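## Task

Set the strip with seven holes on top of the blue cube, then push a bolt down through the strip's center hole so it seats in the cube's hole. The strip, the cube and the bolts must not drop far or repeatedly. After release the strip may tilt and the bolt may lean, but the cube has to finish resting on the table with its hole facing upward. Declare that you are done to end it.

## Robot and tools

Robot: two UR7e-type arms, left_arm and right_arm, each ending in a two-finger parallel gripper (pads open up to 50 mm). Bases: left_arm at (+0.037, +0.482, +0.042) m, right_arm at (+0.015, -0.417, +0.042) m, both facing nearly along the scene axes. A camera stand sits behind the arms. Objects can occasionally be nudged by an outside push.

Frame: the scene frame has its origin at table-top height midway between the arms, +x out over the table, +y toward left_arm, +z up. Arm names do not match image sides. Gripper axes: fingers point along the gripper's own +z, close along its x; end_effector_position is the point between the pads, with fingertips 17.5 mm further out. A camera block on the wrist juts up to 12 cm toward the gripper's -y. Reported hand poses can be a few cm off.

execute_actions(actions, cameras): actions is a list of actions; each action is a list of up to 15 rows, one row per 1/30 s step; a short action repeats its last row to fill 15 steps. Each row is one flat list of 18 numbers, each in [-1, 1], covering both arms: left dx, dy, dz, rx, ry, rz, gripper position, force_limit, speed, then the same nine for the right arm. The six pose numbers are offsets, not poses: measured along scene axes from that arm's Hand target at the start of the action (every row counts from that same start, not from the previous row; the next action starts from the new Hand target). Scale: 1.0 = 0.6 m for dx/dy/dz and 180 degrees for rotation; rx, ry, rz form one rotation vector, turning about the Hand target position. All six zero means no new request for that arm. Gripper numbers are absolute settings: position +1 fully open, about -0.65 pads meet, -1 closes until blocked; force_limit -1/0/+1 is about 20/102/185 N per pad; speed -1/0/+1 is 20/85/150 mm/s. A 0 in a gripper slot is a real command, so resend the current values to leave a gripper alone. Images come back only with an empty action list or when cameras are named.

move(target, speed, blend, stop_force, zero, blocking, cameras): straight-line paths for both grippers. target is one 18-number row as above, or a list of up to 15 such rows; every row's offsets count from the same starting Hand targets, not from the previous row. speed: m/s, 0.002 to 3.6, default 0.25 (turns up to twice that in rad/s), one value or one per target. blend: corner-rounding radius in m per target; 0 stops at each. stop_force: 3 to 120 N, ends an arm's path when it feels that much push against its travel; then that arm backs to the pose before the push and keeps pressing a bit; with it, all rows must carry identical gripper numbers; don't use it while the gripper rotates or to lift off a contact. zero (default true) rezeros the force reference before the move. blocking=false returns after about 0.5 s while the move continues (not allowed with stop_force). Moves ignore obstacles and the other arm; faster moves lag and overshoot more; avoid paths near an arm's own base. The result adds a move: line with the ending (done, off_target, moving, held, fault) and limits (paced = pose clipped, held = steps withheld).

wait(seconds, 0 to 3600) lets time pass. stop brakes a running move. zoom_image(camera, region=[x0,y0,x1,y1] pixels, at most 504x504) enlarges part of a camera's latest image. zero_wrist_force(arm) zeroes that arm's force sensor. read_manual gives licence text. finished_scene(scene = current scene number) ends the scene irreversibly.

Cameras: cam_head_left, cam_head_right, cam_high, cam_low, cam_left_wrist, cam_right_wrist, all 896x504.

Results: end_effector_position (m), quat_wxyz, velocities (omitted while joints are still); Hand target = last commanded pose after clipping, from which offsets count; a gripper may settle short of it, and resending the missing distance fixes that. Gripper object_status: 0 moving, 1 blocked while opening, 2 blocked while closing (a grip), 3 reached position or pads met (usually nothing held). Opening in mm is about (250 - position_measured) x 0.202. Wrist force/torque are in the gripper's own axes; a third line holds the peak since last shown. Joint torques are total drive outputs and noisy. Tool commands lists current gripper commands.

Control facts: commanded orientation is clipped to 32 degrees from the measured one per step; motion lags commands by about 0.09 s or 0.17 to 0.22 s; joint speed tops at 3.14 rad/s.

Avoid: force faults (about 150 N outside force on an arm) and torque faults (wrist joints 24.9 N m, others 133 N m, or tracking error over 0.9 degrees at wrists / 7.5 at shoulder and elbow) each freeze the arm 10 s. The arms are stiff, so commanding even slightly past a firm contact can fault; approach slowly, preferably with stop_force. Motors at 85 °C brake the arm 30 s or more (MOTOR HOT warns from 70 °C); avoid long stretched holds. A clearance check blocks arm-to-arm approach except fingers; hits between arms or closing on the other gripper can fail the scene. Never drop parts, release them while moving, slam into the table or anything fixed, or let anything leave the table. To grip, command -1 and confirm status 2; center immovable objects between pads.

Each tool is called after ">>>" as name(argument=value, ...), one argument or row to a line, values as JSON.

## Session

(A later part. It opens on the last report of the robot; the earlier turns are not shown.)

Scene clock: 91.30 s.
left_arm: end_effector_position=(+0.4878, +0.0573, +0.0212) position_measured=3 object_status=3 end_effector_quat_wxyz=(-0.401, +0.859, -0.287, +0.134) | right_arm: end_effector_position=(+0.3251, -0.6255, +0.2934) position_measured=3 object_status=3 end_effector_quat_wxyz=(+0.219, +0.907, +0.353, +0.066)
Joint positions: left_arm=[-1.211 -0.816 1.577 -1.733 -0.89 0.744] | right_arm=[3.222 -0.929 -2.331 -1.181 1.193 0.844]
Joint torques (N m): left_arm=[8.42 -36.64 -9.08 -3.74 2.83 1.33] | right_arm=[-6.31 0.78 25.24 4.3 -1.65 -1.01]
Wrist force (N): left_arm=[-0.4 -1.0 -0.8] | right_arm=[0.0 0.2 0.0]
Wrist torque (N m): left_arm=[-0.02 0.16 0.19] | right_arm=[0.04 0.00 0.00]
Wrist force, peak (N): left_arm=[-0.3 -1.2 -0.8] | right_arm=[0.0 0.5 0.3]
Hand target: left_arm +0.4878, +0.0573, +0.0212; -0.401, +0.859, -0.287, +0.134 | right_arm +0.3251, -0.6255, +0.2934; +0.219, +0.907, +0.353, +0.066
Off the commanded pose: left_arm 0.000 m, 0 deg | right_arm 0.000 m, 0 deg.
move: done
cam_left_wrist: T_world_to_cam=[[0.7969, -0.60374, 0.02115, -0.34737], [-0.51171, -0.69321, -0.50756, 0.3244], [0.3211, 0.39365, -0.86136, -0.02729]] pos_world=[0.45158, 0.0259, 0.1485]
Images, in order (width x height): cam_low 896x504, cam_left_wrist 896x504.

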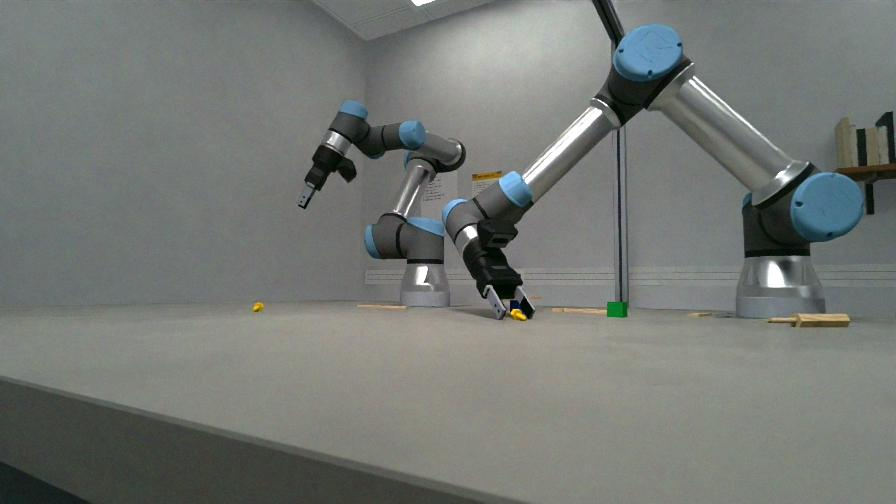

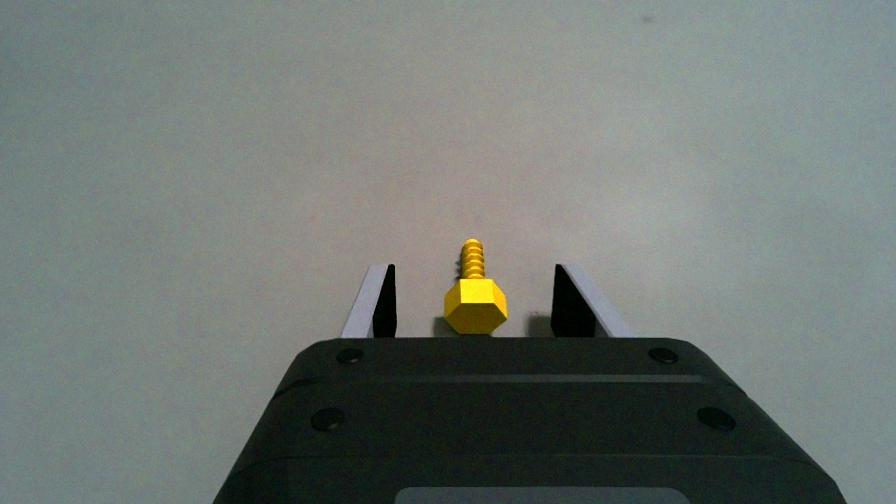

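>>> move(
  target=[0,0,0,0,0,0,-1,-0.8,-1,0,0,0,0,0,0,1,1,1],
  cameras=["cam_left_wrist","cam_low"],
)

>>> zoom_image(
  camera="cam_left_wrist",
  region=[420, 230, 540, 350],
)

>>> zoom_image(
  camera="cam_low",
  region=[470, 270, 570, 330],
)

Scene clock: 93.67 s.
left_arm: end_effector_position=(+0.4878, +0.0573, +0.0212) position_measured=162 object_status=2 end_effector_quat_wxyz=(-0.401, +0.859, -0.287, +0.134) | right_arm: end_effector_position=(+0.3251, -0.6255, +0.2934) position_measured=3 object_status=3 end_effector_quat_wxyz=(+0.219, +0.907, +0.353, +0.066)
Joint positions: left_arm=[-1.211 -0.816 1.577 -1.733 -0.89 0.744] | right_arm=[3.222 -0.929 -2.331 -1.181 1.193 0.844]
Joint torques (N m): left_arm=[7.54 -35.12 -9.69 -3.73 2.67 1.3] | right_arm=[-5.2 0.6 25.93 4.09 -1.77 -0.92]
Wrist force (N): left_arm=[-0.4 -1.1 -0.6] | right_arm=[0.2 0.2 0.0]
Wrist torque (N m): left_arm=[-0.04 0.15 0.18] | right_arm=[0.03 -0.03 -0.01]
Wrist force, peak (N): left_arm=[-0.4 -1.3 -0.5] | right_arm=[-0.1 0.6 0.2]
Hand target: left_arm +0.4878, +0.0573, +0.0212; -0.401, +0.859, -0.287, +0.134 | right_arm +0.3251, -0.6255, +0.2934; +0.219, +0.907, +0.353, +0.066
Off the commanded pose: left_arm 0.000 m, 0 deg | right_arm 0.000 m, 0 deg.
move: done
cam_left_wrist: T_world_to_cam=[[0.7969, -0.60374, 0.02115, -0.34737], [-0.51171, -0.69321, -0.50756, 0.3244], [0.3211, 0.39365, -0.86136, -0.02729]] pos_world=[0.45158, 0.0259, 0.1485]
Images, in order (width x height): cam_low 896x504, cam_left_wrist 896x504.

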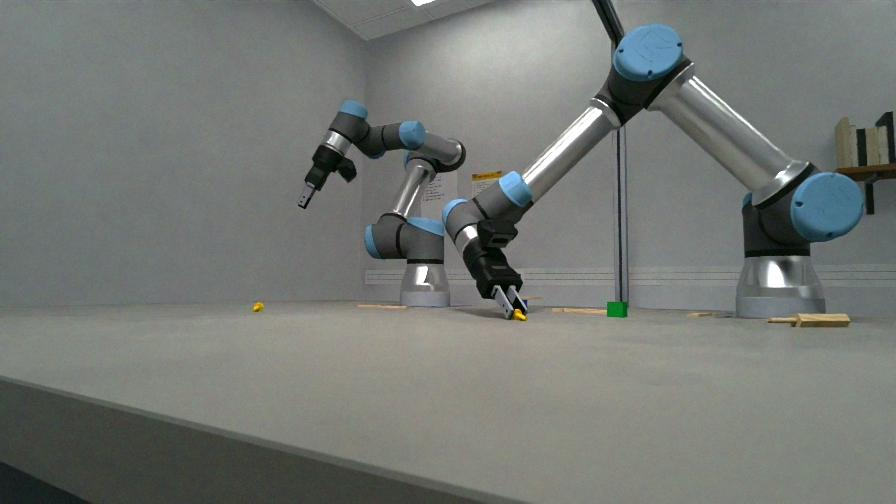

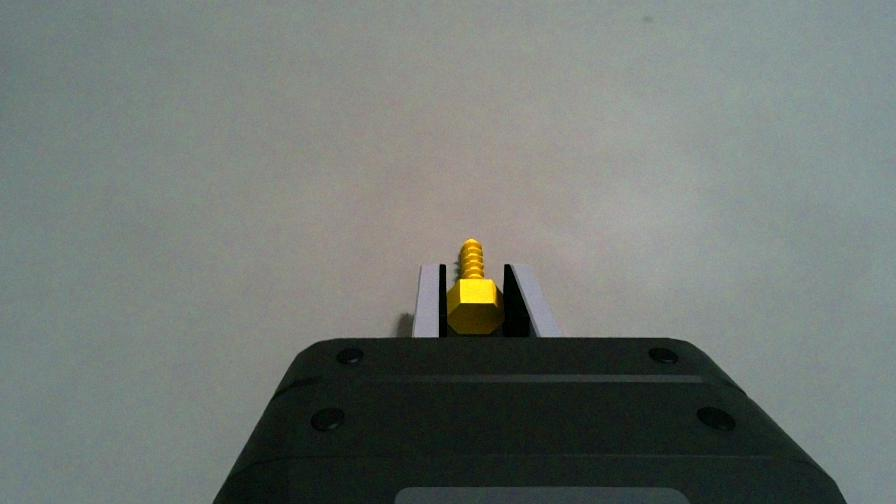

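Scaled by 4.200 from the camera's image (finer frame: 1280x720).

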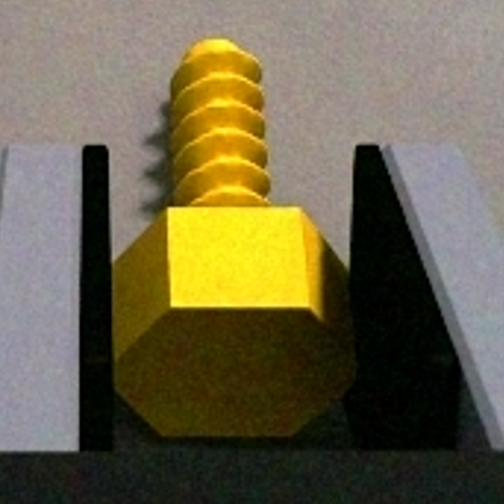

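Scaled by 5.040 from the camera's image (finer frame: 1280x720).

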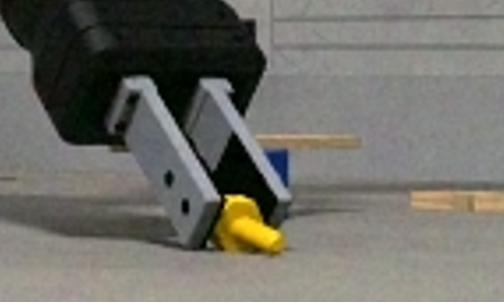

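>>> move(
  target=[
    [0,0,0.2313,0,0,0,-1,-0.8,-1,0,0,0,0,0,0,1,1,1],
    [-0.05,-0.0,0.2313,-0.3418,0.2575,0,-1,-0.8,-1,0,0,0,0,0,0,1,1,1],
    [-0.3243,-0.096,0.2313,-0.3418,0.2575,0,-1,-0.8,-1,0,0,0,0,0,0,1,1,1],
  ],
  speed=0.25,
  blend=[0.02,0.02,0],
  cameras=["cam_left_wrist","cam_low","cam_high"],
)

>>> zoom_image(
  camera="cam_left_wrist",
  region=[420, 200, 560, 350],
)

>>> zoom_image(
  camera="cam_low",
  region=[460, 210, 580, 330],
)

Scene clock: 100.10 s.
left_arm: end_effector_position=(+0.2933, -0.0003, +0.1599) position_measured=162 object_status=2 end_effector_quat_wxyz=(+0.221, +0.922, -0.308, -0.074) | right_arm: end_effector_position=(+0.3251, -0.6255, +0.2934) position_measured=3 object_status=3 end_effector_quat_wxyz=(+0.219, +0.907, +0.353, +0.066)
Joint positions: left_arm=[-1.093 -1.352 2.049 -2.502 -1.982 1.031] | right_arm=[3.222 -0.929 -2.331 -1.181 1.193 0.844]
Joint torques (N m): left_arm=[-9.2 -44.41 -12.72 -5.89 0.55 -1.8] | right_arm=[-6.3 1.08 25.75 4.36 -1.74 -0.87]
Wrist force (N): left_arm=[0.1 -0.3 0.4] | right_arm=[-0.2 0.4 -0.1]
Wrist torque (N m): left_arm=[-0.13 -0.03 -0.13] | right_arm=[0.07 0.04 0.00]
Wrist force, peak (N): left_arm=[0.2 -2.0 -1.5] | right_arm=[-0.3 0.6 -0.2]
Hand target: left_arm +0.2932, -0.0003, +0.1599; +0.221, +0.922, -0.308, -0.074 | right_arm +0.3251, -0.6255, +0.2934; +0.219, +0.907, +0.353, +0.066
Off the commanded pose: left_arm 0.000 m, 0 deg | right_arm 0.000 m, 0 deg.
move: done
cam_left_wrist: T_world_to_cam=[[0.81053, -0.58565, 0.00723, -0.23179], [-0.4072, -0.5546, 0.72568, 0.02766], [-0.42099, -0.59113, -0.688, 0.36705]] pos_world=[0.35366, 0.09656, 0.23413]
Images, in order (width x height): cam_high 896x504, cam_low 896x504, cam_left_wrist 896x504.

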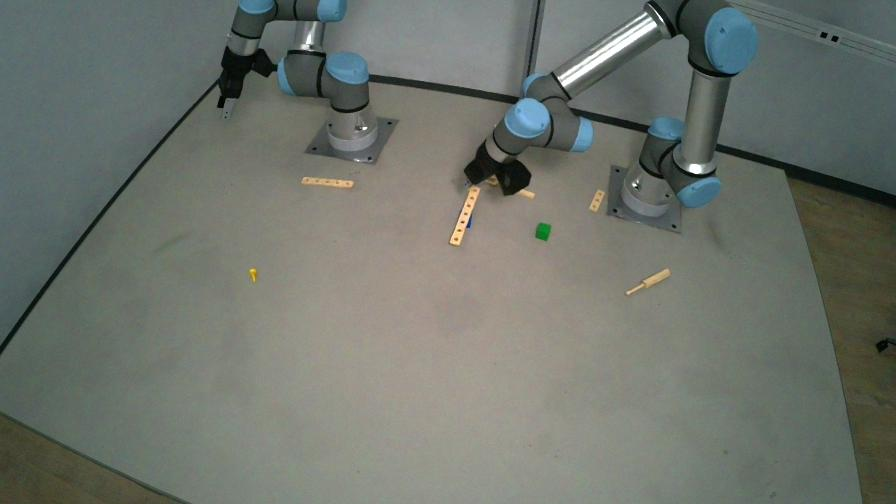

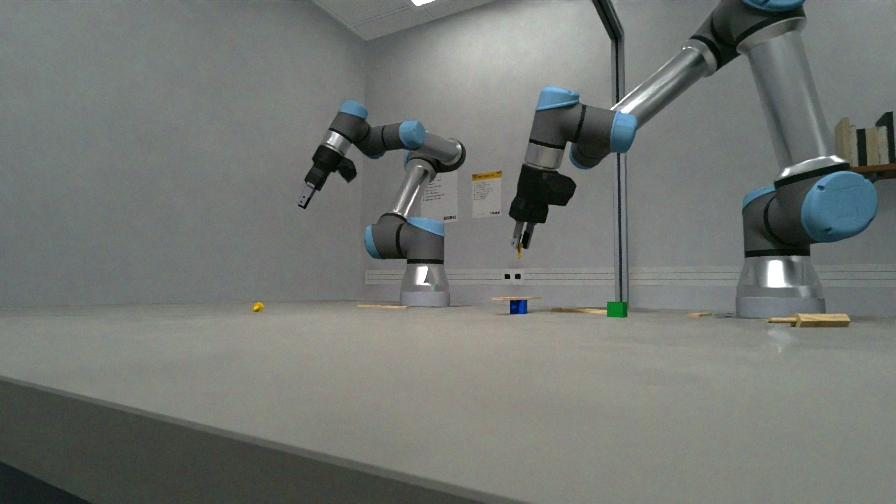

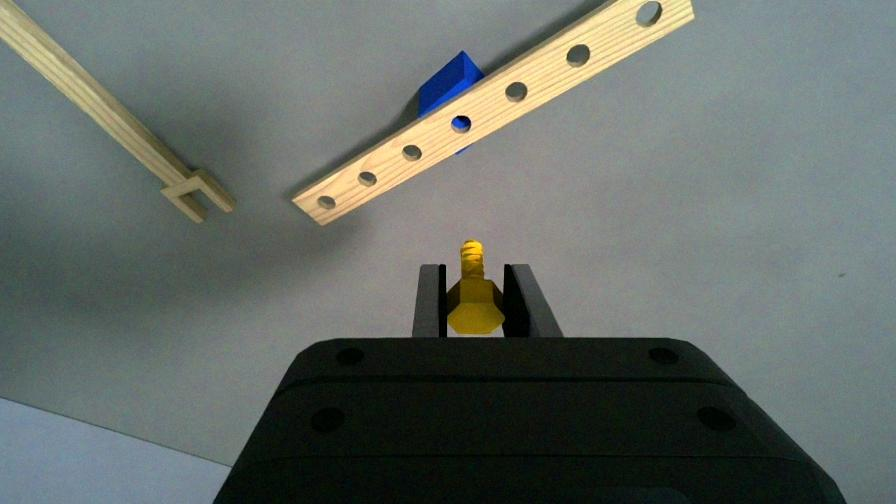

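Scaled by 3.360 from the camera's image (finer frame: 1280x720).

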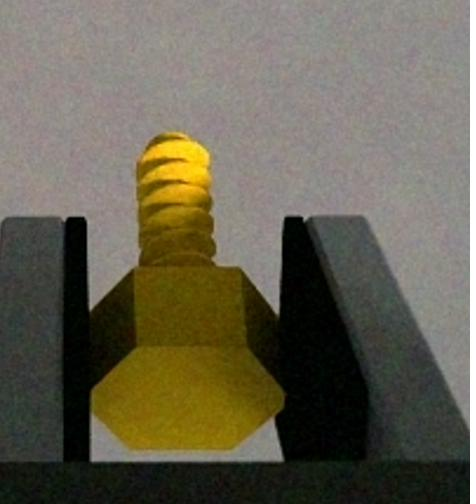

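Scaled by 4.200 from the camera's image (finer frame: 1280x720).

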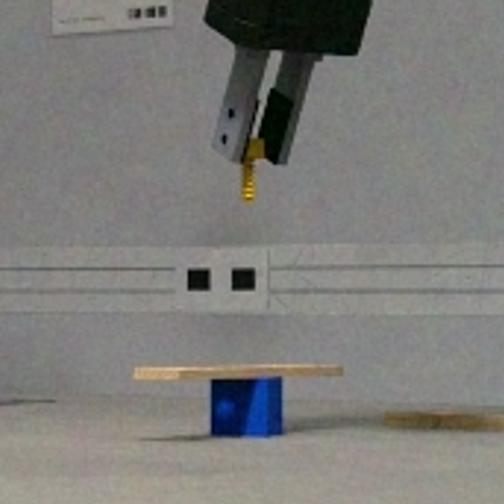

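>>> zoom_image(
  camera="cam_high",
  region=[430, 150, 530, 260],
)

Scaled by 4.582 from the camera's image (finer frame: 1280x720).

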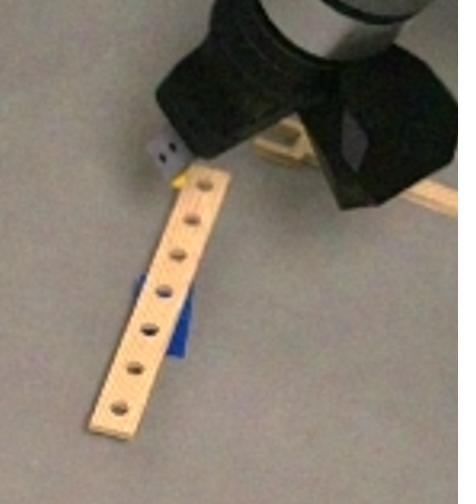

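>>> move(
  target=[-0.006,-0.002,-0.108,0,0,0,-1,-0.8,-1,0,0,0,0,0,0,1,1,1],
  speed=0.1,
  cameras=["cam_left_wrist","cam_low"],
)

>>> zoom_image(
  camera="cam_left_wrist",
  region=[400, 150, 560, 350],
)

>>> zoom_image(
  camera="cam_low",
  region=[470, 240, 570, 330],
)

Scene clock: 104.40 s.
left_arm: end_effector_position=(+0.2896, -0.0015, +0.0952) position_measured=162 object_status=2 end_effector_quat_wxyz=(+0.221, +0.922, -0.308, -0.074) | right_arm: end_effector_position=(+0.3251, -0.6255, +0.2934) position_measured=3 object_status=3 end_effector_quat_wxyz=(+0.219, +0.907, +0.353, +0.066)
Joint positions: left_arm=[-1.101 -1.23 2.111 -2.69 -1.981 1.022] | right_arm=[3.222 -0.929 -2.331 -1.181 1.193 0.844]
Joint torques (N m): left_arm=[-9.93 -19.44 -8.99 -5.87 0.71 -1.9] | right_arm=[-6.55 0.86 25.76 4.39 -1.82 -1.05]
Wrist force (N): left_arm=[0.0 -0.3 0.6] | right_arm=[0.0 0.3 0.1]
Wrist torque (N m): left_arm=[-0.15 0.00 -0.15] | right_arm=[0.05 0.00 0.00]
Wrist force, peak (N): left_arm=[0.2 -0.6 1.3] | right_arm=[0.2 0.7 0.2]
Hand target: left_arm +0.2896, -0.0015, +0.0951; +0.221, +0.922, -0.308, -0.074 | right_arm +0.3251, -0.6255, +0.2934; +0.219, +0.907, +0.353, +0.066
Off the commanded pose: left_arm 0.000 m, 0 deg | right_arm 0.000 m, 0 deg.
move: done
cam_left_wrist: T_world_to_cam=[[0.81053, -0.58565, 0.00734, -0.22911], [-0.40728, -0.55458, 0.72565, 0.07241], [-0.4209, -0.59115, -0.68802, 0.32018]] pos_world=[0.34996, 0.09526, 0.16943]
Images, in order (width x height): cam_low 896x504, cam_left_wrist 896x504.

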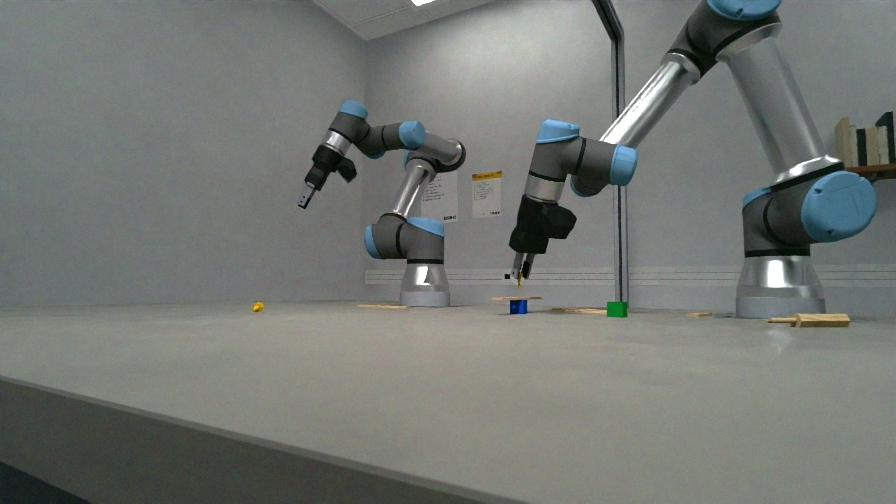

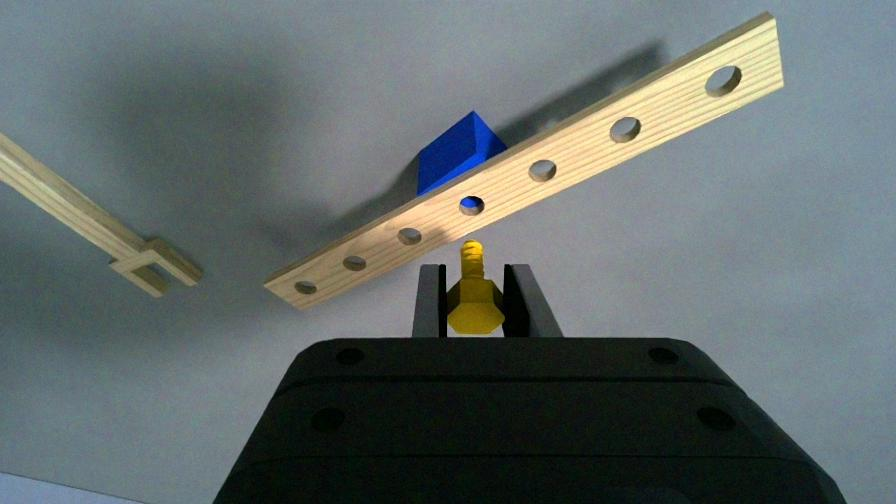

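Scaled by 2.520 from the camera's image (finer frame: 1280x720).

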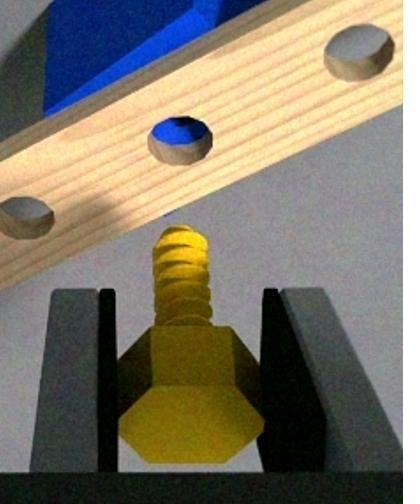

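Scaled by 5.040 from the camera's image (finer frame: 1280x720).

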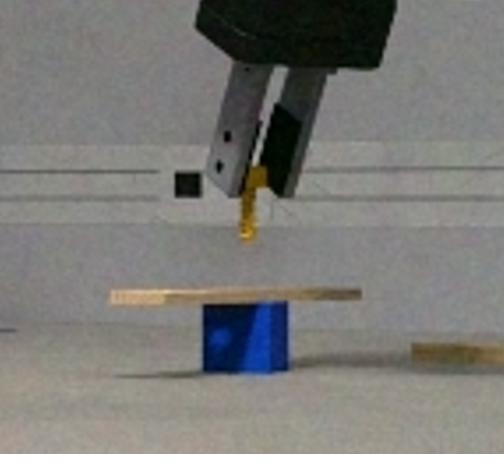

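>>> move(
  target=[-0.0005,-0.0028,-0.027,0,0,0,-1,-0.8,-1,0,0,0,0,0,0,1,1,1],
  speed=0.05,
  cameras=["cam_left_wrist","cam_low"],
)

>>> zoom_image(
  camera="cam_left_wrist",
  region=[420, 200, 520, 300],
)

>>> zoom_image(
  camera="cam_low",
  region=[480, 260, 560, 330],
)

Scene clock: 107.23 s.
left_arm: end_effector_position=(+0.2893, -0.0032, +0.0790) position_measured=162 object_status=2 end_effector_quat_wxyz=(+0.221, +0.922, -0.308, -0.074) | right_arm: end_effector_position=(+0.3251, -0.6255, +0.2934) position_measured=3 object_status=3 end_effector_quat_wxyz=(+0.219, +0.907, +0.353, +0.066)
Joint positions: left_arm=[-1.103 -1.193 2.118 -2.735 -1.98 1.02] | right_arm=[3.222 -0.929 -2.331 -1.181 1.193 0.844]
Joint torques (N m): left_arm=[-10.34 -20.81 -8.64 -5.96 0.58 -1.8] | right_arm=[-6.76 0.69 25.2 4.33 -1.82 -1.01]
Wrist force (N): left_arm=[-0.3 -0.2 0.7] | right_arm=[0.2 0.3 -0.2]
Wrist torque (N m): left_arm=[-0.15 0.05 -0.14] | right_arm=[0.05 -0.03 0.00]
Wrist force, peak (N): left_arm=[-0.1 -0.4 1.1] | right_arm=[0.3 0.7 0.1]
Hand target: left_arm +0.2893, -0.0032, +0.0789; +0.221, +0.922, -0.308, -0.074 | right_arm +0.3251, -0.6255, +0.2934; +0.219, +0.907, +0.353, +0.066
Off the commanded pose: left_arm 0.000 m, 0 deg | right_arm 0.000 m, 0 deg.
move: done
cam_left_wrist: T_world_to_cam=[[0.81053, -0.58565, 0.00734, -0.22968], [-0.40728, -0.55458, 0.72565, 0.08316], [-0.4209, -0.59115, -0.68802, 0.30797]] pos_world=[0.34966, 0.09366, 0.15323]
Images, in order (width x height): cam_low 896x504, cam_left_wrist 896x504.

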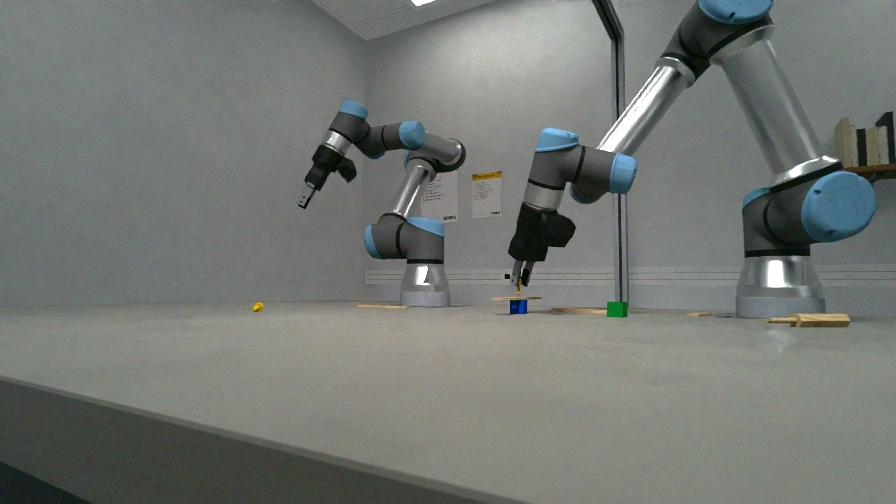

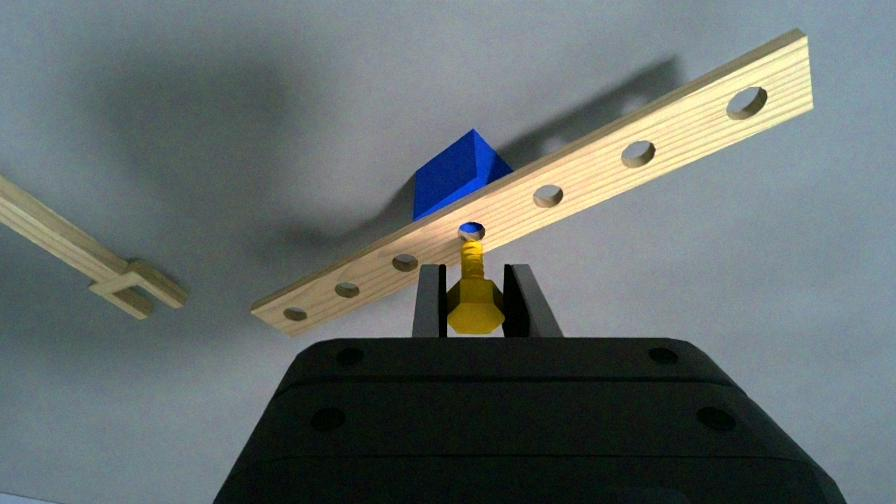

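Scaled by 5.040 from the camera's image (finer frame: 1280x720).

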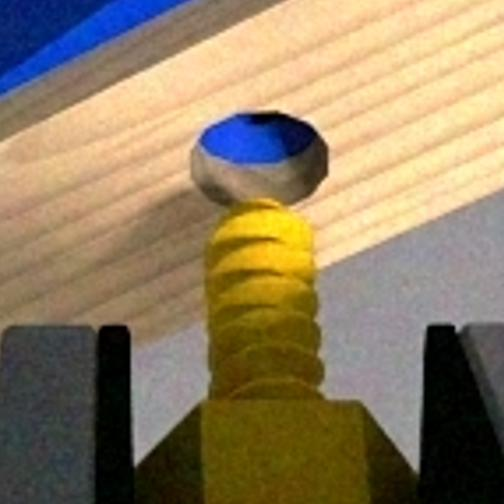

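Scaled by 6.300 from the camera's image (finer frame: 1280x720).

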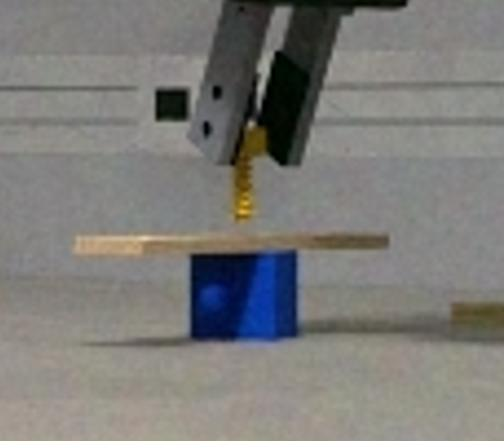

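>>> move(
  target=[0.0013,0.0017,-0.015,0,0,0,-1,-0.8,-1,0,0,0,0,0,0,1,1,1],
  speed=0.02,
  stop_force=4,
  cameras=["cam_left_wrist","cam_low"],
)

>>> zoom_image(
  camera="cam_left_wrist",
  region=[420, 200, 520, 300],
)

>>> zoom_image(
  camera="cam_low",
  region=[480, 260, 560, 330],
)

Scene clock: 109.73 s.
left_arm: end_effector_position=(+0.2901, -0.0022, +0.0699) position_measured=162 object_status=2 end_effector_quat_wxyz=(+0.221, +0.922, -0.308, -0.074) | right_arm: end_effector_position=(+0.3251, -0.6255, +0.2934) position_measured=3 object_status=3 end_effector_quat_wxyz=(+0.219, +0.907, +0.353, +0.066)
Joint positions: left_arm=[-1.101 -1.173 2.124 -2.759 -1.981 1.023] | right_arm=[3.222 -0.929 -2.331 -1.181 1.193 0.844]
Joint torques (N m): left_arm=[7.52 -21.43 -8.67 -5.93 -2.41 1.37] | right_arm=[-7.01 0.77 26.78 4.44 -1.77 -1.05]
Wrist force (N): left_arm=[0.2 -0.2 1.0] | right_arm=[0.2 0.1 -0.1]
Wrist torque (N m): left_arm=[-0.15 -0.03 -0.22] | right_arm=[0.01 -0.03 -0.01]
Wrist force, peak (N): left_arm=[0.2 -0.2 1.0] | right_arm=[-0.1 0.7 -0.1]
Hand target: left_arm +0.2901, -0.0022, +0.0699; +0.221, +0.922, -0.308, -0.074 | right_arm +0.3251, -0.6255, +0.2934; +0.219, +0.907, +0.353, +0.066
Off the commanded pose: left_arm 0.000 m, 0 deg | right_arm 0.000 m, 0 deg.
move: done
cam_left_wrist: T_world_to_cam=[[0.81059, -0.58557, 0.00732, -0.2297], [-0.40719, -0.55459, 0.72569, 0.09061], [-0.42088, -0.59122, -0.68798, 0.30262]] pos_world=[0.35046, 0.09466, 0.14413]
Images, in order (width x height): cam_low 896x504, cam_left_wrist 896x504.

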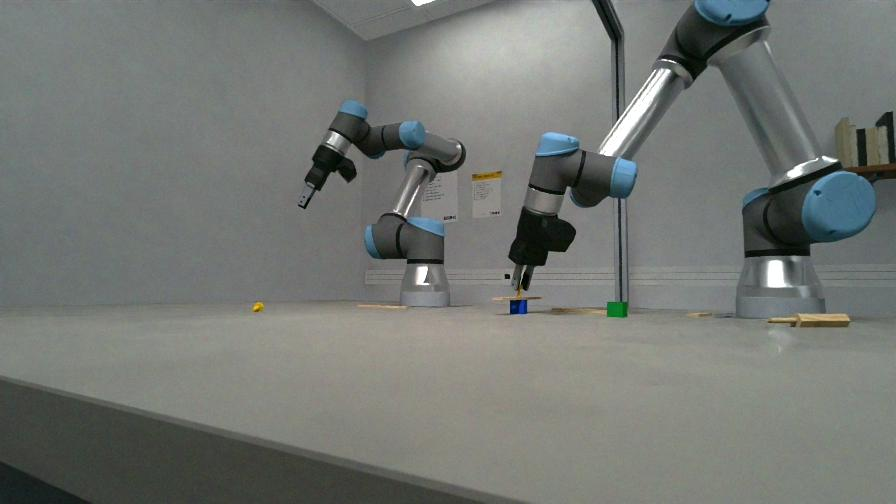

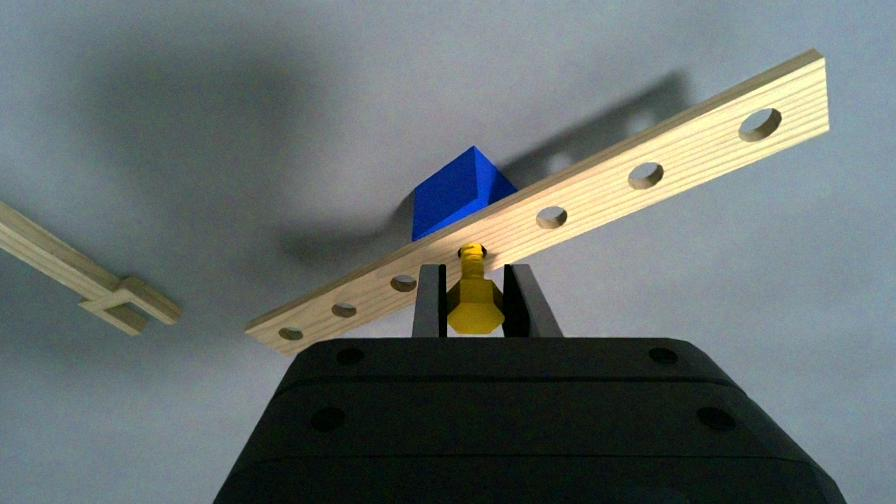

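Scaled by 5.040 from the camera's image (finer frame: 1280x720).

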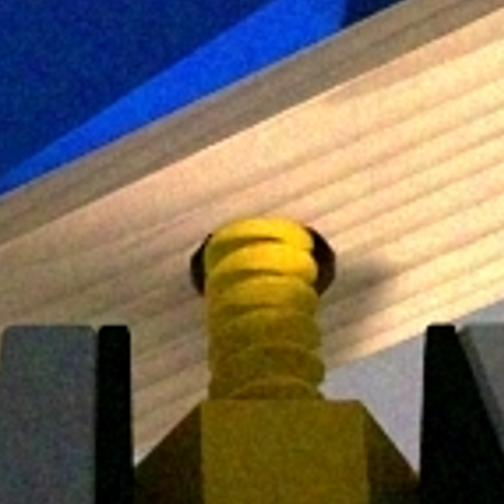

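Scaled by 6.300 from the camera's image (finer frame: 1280x720).

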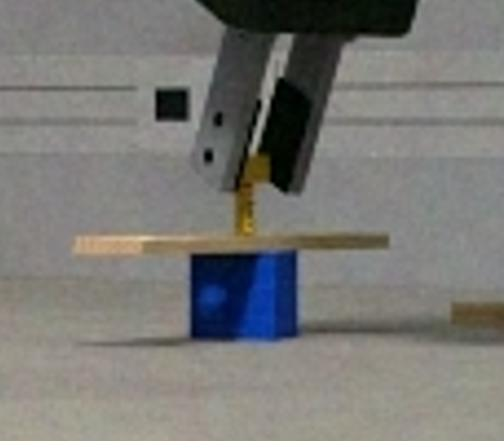

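>>> move(
  target=[0,0,-0.0215,0,0,0,-1,-0.8,-1,0,0,0,0,0,0,1,1,1],
  speed=0.012,
  stop_force=5,
  cameras=["cam_left_wrist","cam_low"],
)

>>> zoom_image(
  camera="cam_left_wrist",
  region=[400, 200, 560, 350],
)

>>> zoom_image(
  camera="cam_low",
  region=[480, 260, 560, 330],
)

Scene clock: 111.93 s.
left_arm: end_effector_position=(+0.2901, -0.0022, +0.0665) position_measured=162 object_status=2 end_effector_quat_wxyz=(+0.221, +0.922, -0.308, -0.074) | right_arm: end_effector_position=(+0.3251, -0.6255, +0.2934) position_measured=3 object_status=3 end_effector_quat_wxyz=(+0.219, +0.907, +0.353, +0.066)
Joint positions: left_arm=[-1.101 -1.166 2.125 -2.769 -1.981 1.023] | right_arm=[3.222 -0.929 -2.331 -1.181 1.193 0.844]
Joint torques (N m): left_arm=[3.82 -46.25 -28.9 -1.23 -0.39 0.5] | right_arm=[-7.06 0.98 25.47 4.39 -1.76 -1.09]
Wrist force (N): left_arm=[0.0 1.4 -2.4] | right_arm=[0.0 0.5 0.1]
Wrist torque (N m): left_arm=[-0.15 0.02 -0.22] | right_arm=[0.08 0.01 0.00]
Wrist force, peak (N): left_arm=[-2.2 7.2 -12.9] | right_arm=[-0.1 0.5 -0.2]
Hand target: left_arm +0.2901, -0.0022, +0.0665; +0.221, +0.922, -0.308, -0.074 (not the last commanded pose) | right_arm +0.3251, -0.6255, +0.2934; +0.219, +0.907, +0.353, +0.066
Off the commanded pose: left_arm 0.009 m, 0 deg | right_arm 0.000 m, 0 deg.
move: contact (left_arm)
cam_left_wrist: T_world_to_cam=[[0.81053, -0.58565, 0.00734, -0.22965], [-0.40728, -0.55458, 0.72565, 0.09311], [-0.4209, -0.59115, -0.68802, 0.30029]] pos_world=[0.35046, 0.09466, 0.14073]
Images, in order (width x height): cam_low 896x504, cam_left_wrist 896x504.

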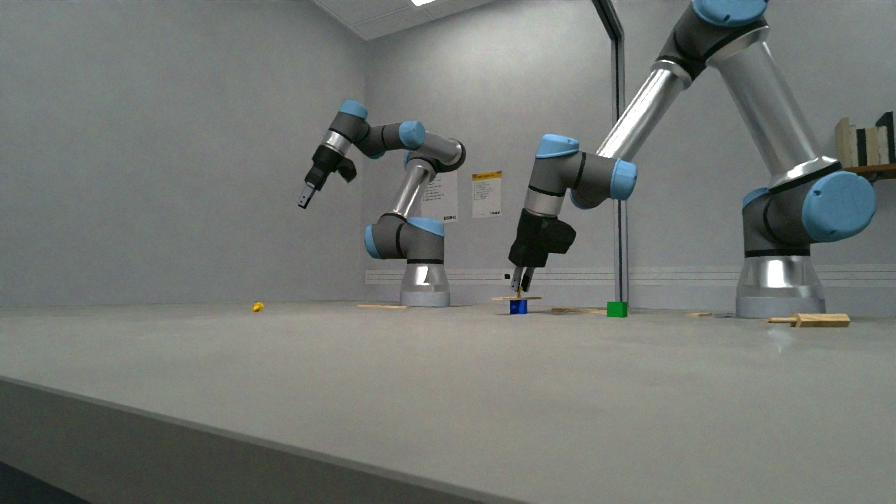

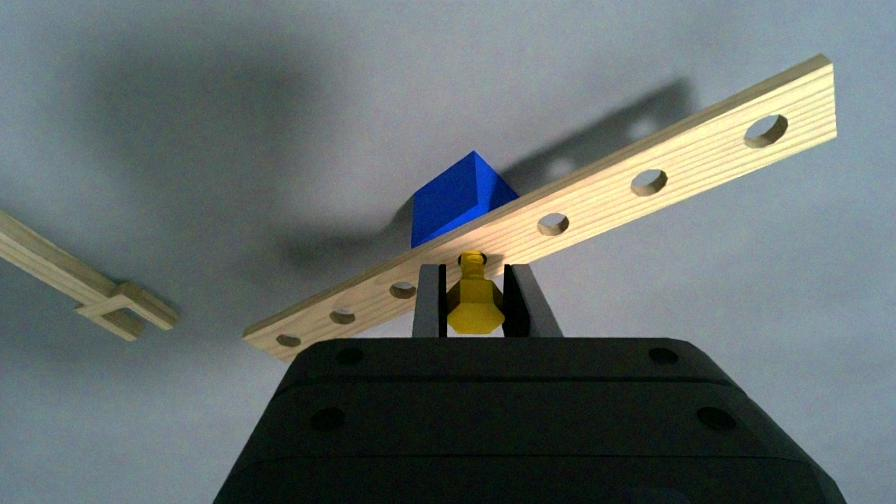

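Scaled by 3.150 from the camera's image (finer frame: 1280x720).

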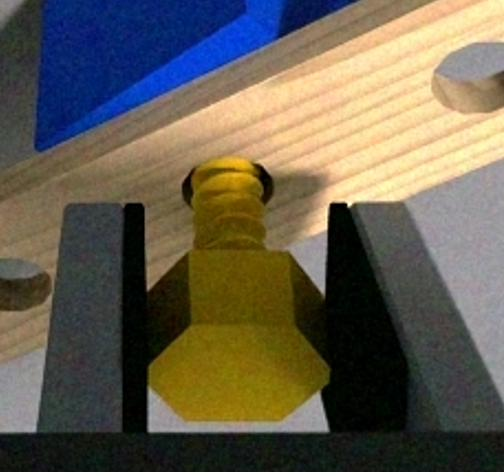

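Scaled by 6.300 from the camera's image (finer frame: 1280x720).

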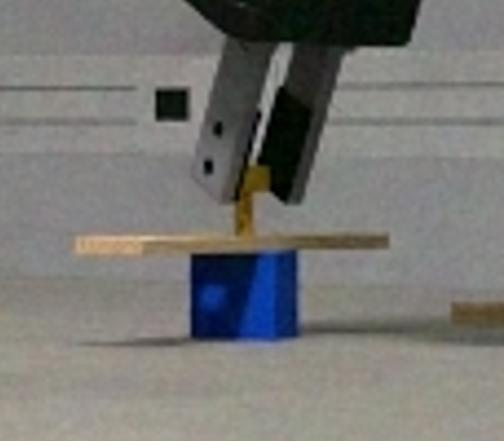

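>>> move(
  target=[-0.00133,0.001,0.002,0,0,0,-1,-0.8,-1,0,0,0,0,0,0,1,1,1],
  speed=0.02,
)

>>> move(
  target=[0,0,-0.016,0,0,0,-1,-0.8,-1,0,0,0,0,0,0,1,1,1],
  speed=0.005,
  stop_force=4,
  cameras=["cam_left_wrist"],
)

>>> zoom_image(
  camera="cam_left_wrist",
  region=[420, 220, 520, 320],
)

Scene clock: 115.07 s.
left_arm: end_effector_position=(+0.2893, -0.0016, +0.0677) position_measured=162 object_status=2 end_effector_quat_wxyz=(+0.221, +0.922, -0.308, -0.074) | right_arm: end_effector_position=(+0.3251, -0.6255, +0.2934) position_measured=3 object_status=3 end_effector_quat_wxyz=(+0.219, +0.907, +0.353, +0.066)
Joint positions: left_arm=[-1.102 -1.17 2.127 -2.767 -1.98 1.022] | right_arm=[3.222 -0.929 -2.331 -1.181 1.193 0.844]
Joint torques (N m): left_arm=[-9.54 -46.62 -8.31 -1.21 0.45 -1.75] | right_arm=[-7.04 0.96 25.17 4.45 -1.81 -1.17]
Wrist force (N): left_arm=[0.3 0.0 0.5] | right_arm=[0.0 0.3 0.1]
Wrist torque (N m): left_arm=[-0.12 -0.02 -0.14] | right_arm=[0.05 0.00 -0.01]
Wrist force, peak (N): left_arm=[0.4 1.5 -2.6] | right_arm=[0.3 0.6 0.1]
Hand target: left_arm +0.2893, -0.0016, +0.0677; +0.221, +0.922, -0.308, -0.074 | right_arm +0.3251, -0.6255, +0.2934; +0.219, +0.907, +0.353, +0.066
Off the commanded pose: left_arm 0.000 m, 0 deg | right_arm 0.000 m, 0 deg.
move: done

Scene clock: 116.53 s.
left_arm: end_effector_position=(+0.2893, -0.0016, +0.0665) position_measured=162 object_status=2 end_effector_quat_wxyz=(+0.221, +0.922, -0.308, -0.074) | right_arm: end_effector_position=(+0.3251, -0.6255, +0.2934) position_measured=3 object_status=3 end_effector_quat_wxyz=(+0.219, +0.907, +0.353, +0.066)
Joint positions: left_arm=[-1.102 -1.167 2.128 -2.77 -1.98 1.022] | right_arm=[3.222 -0.929 -2.331 -1.181 1.193 0.844]
Joint torques (N m): left_arm=[-8.52 -46.88 -22.15 -0.99 0.44 -1.71] | right_arm=[-7.25 1.56 25.7 4.64 -1.83 -0.99]
Wrist force (N): left_arm=[0.5 1.6 -2.6] | right_arm=[0.0 0.2 0.3]
Wrist torque (N m): left_arm=[-0.14 0.02 -0.13] | right_arm=[0.03 0.00 -0.01]
Wrist force, peak (N): left_arm=[-0.8 4.5 -8.3] | right_arm=[0.4 0.6 -0.1]
Hand target: left_arm +0.2893, -0.0016, +0.0665; +0.221, +0.922, -0.308, -0.074 (not the last commanded pose) | right_arm +0.3251, -0.6255, +0.2934; +0.219, +0.907, +0.353, +0.066
Off the commanded pose: left_arm 0.008 m, 0 deg | right_arm 0.000 m, 0 deg.
move: contact (left_arm)
cam_left_wrist: T_world_to_cam=[[0.81056, -0.58561, 0.00738, -0.22867], [-0.40725, -0.55454, 0.72569, 0.0931], [-0.42088, -0.59122, -0.68798, 0.3003]] pos_world=[0.34966, 0.09526, 0.14073]

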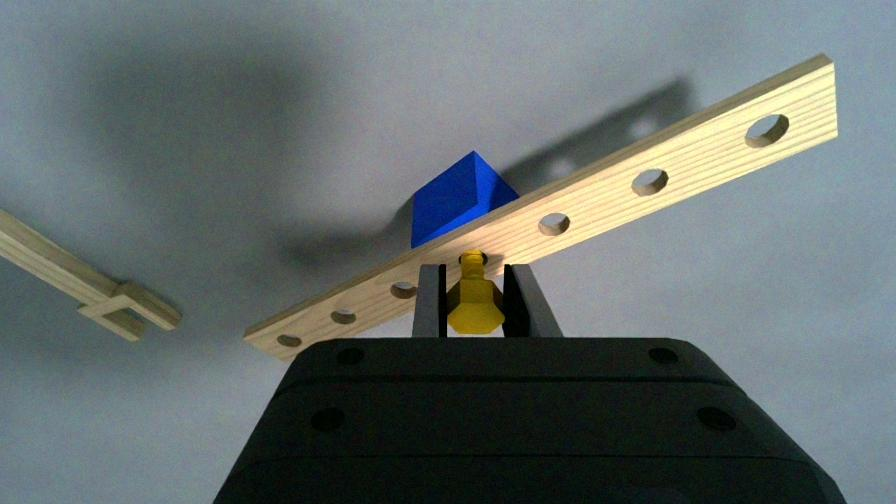

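Scaled by 5.040 from the camera's image (finer frame: 1280x720).

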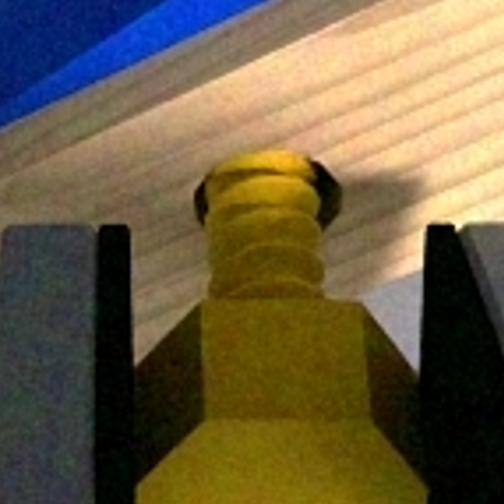

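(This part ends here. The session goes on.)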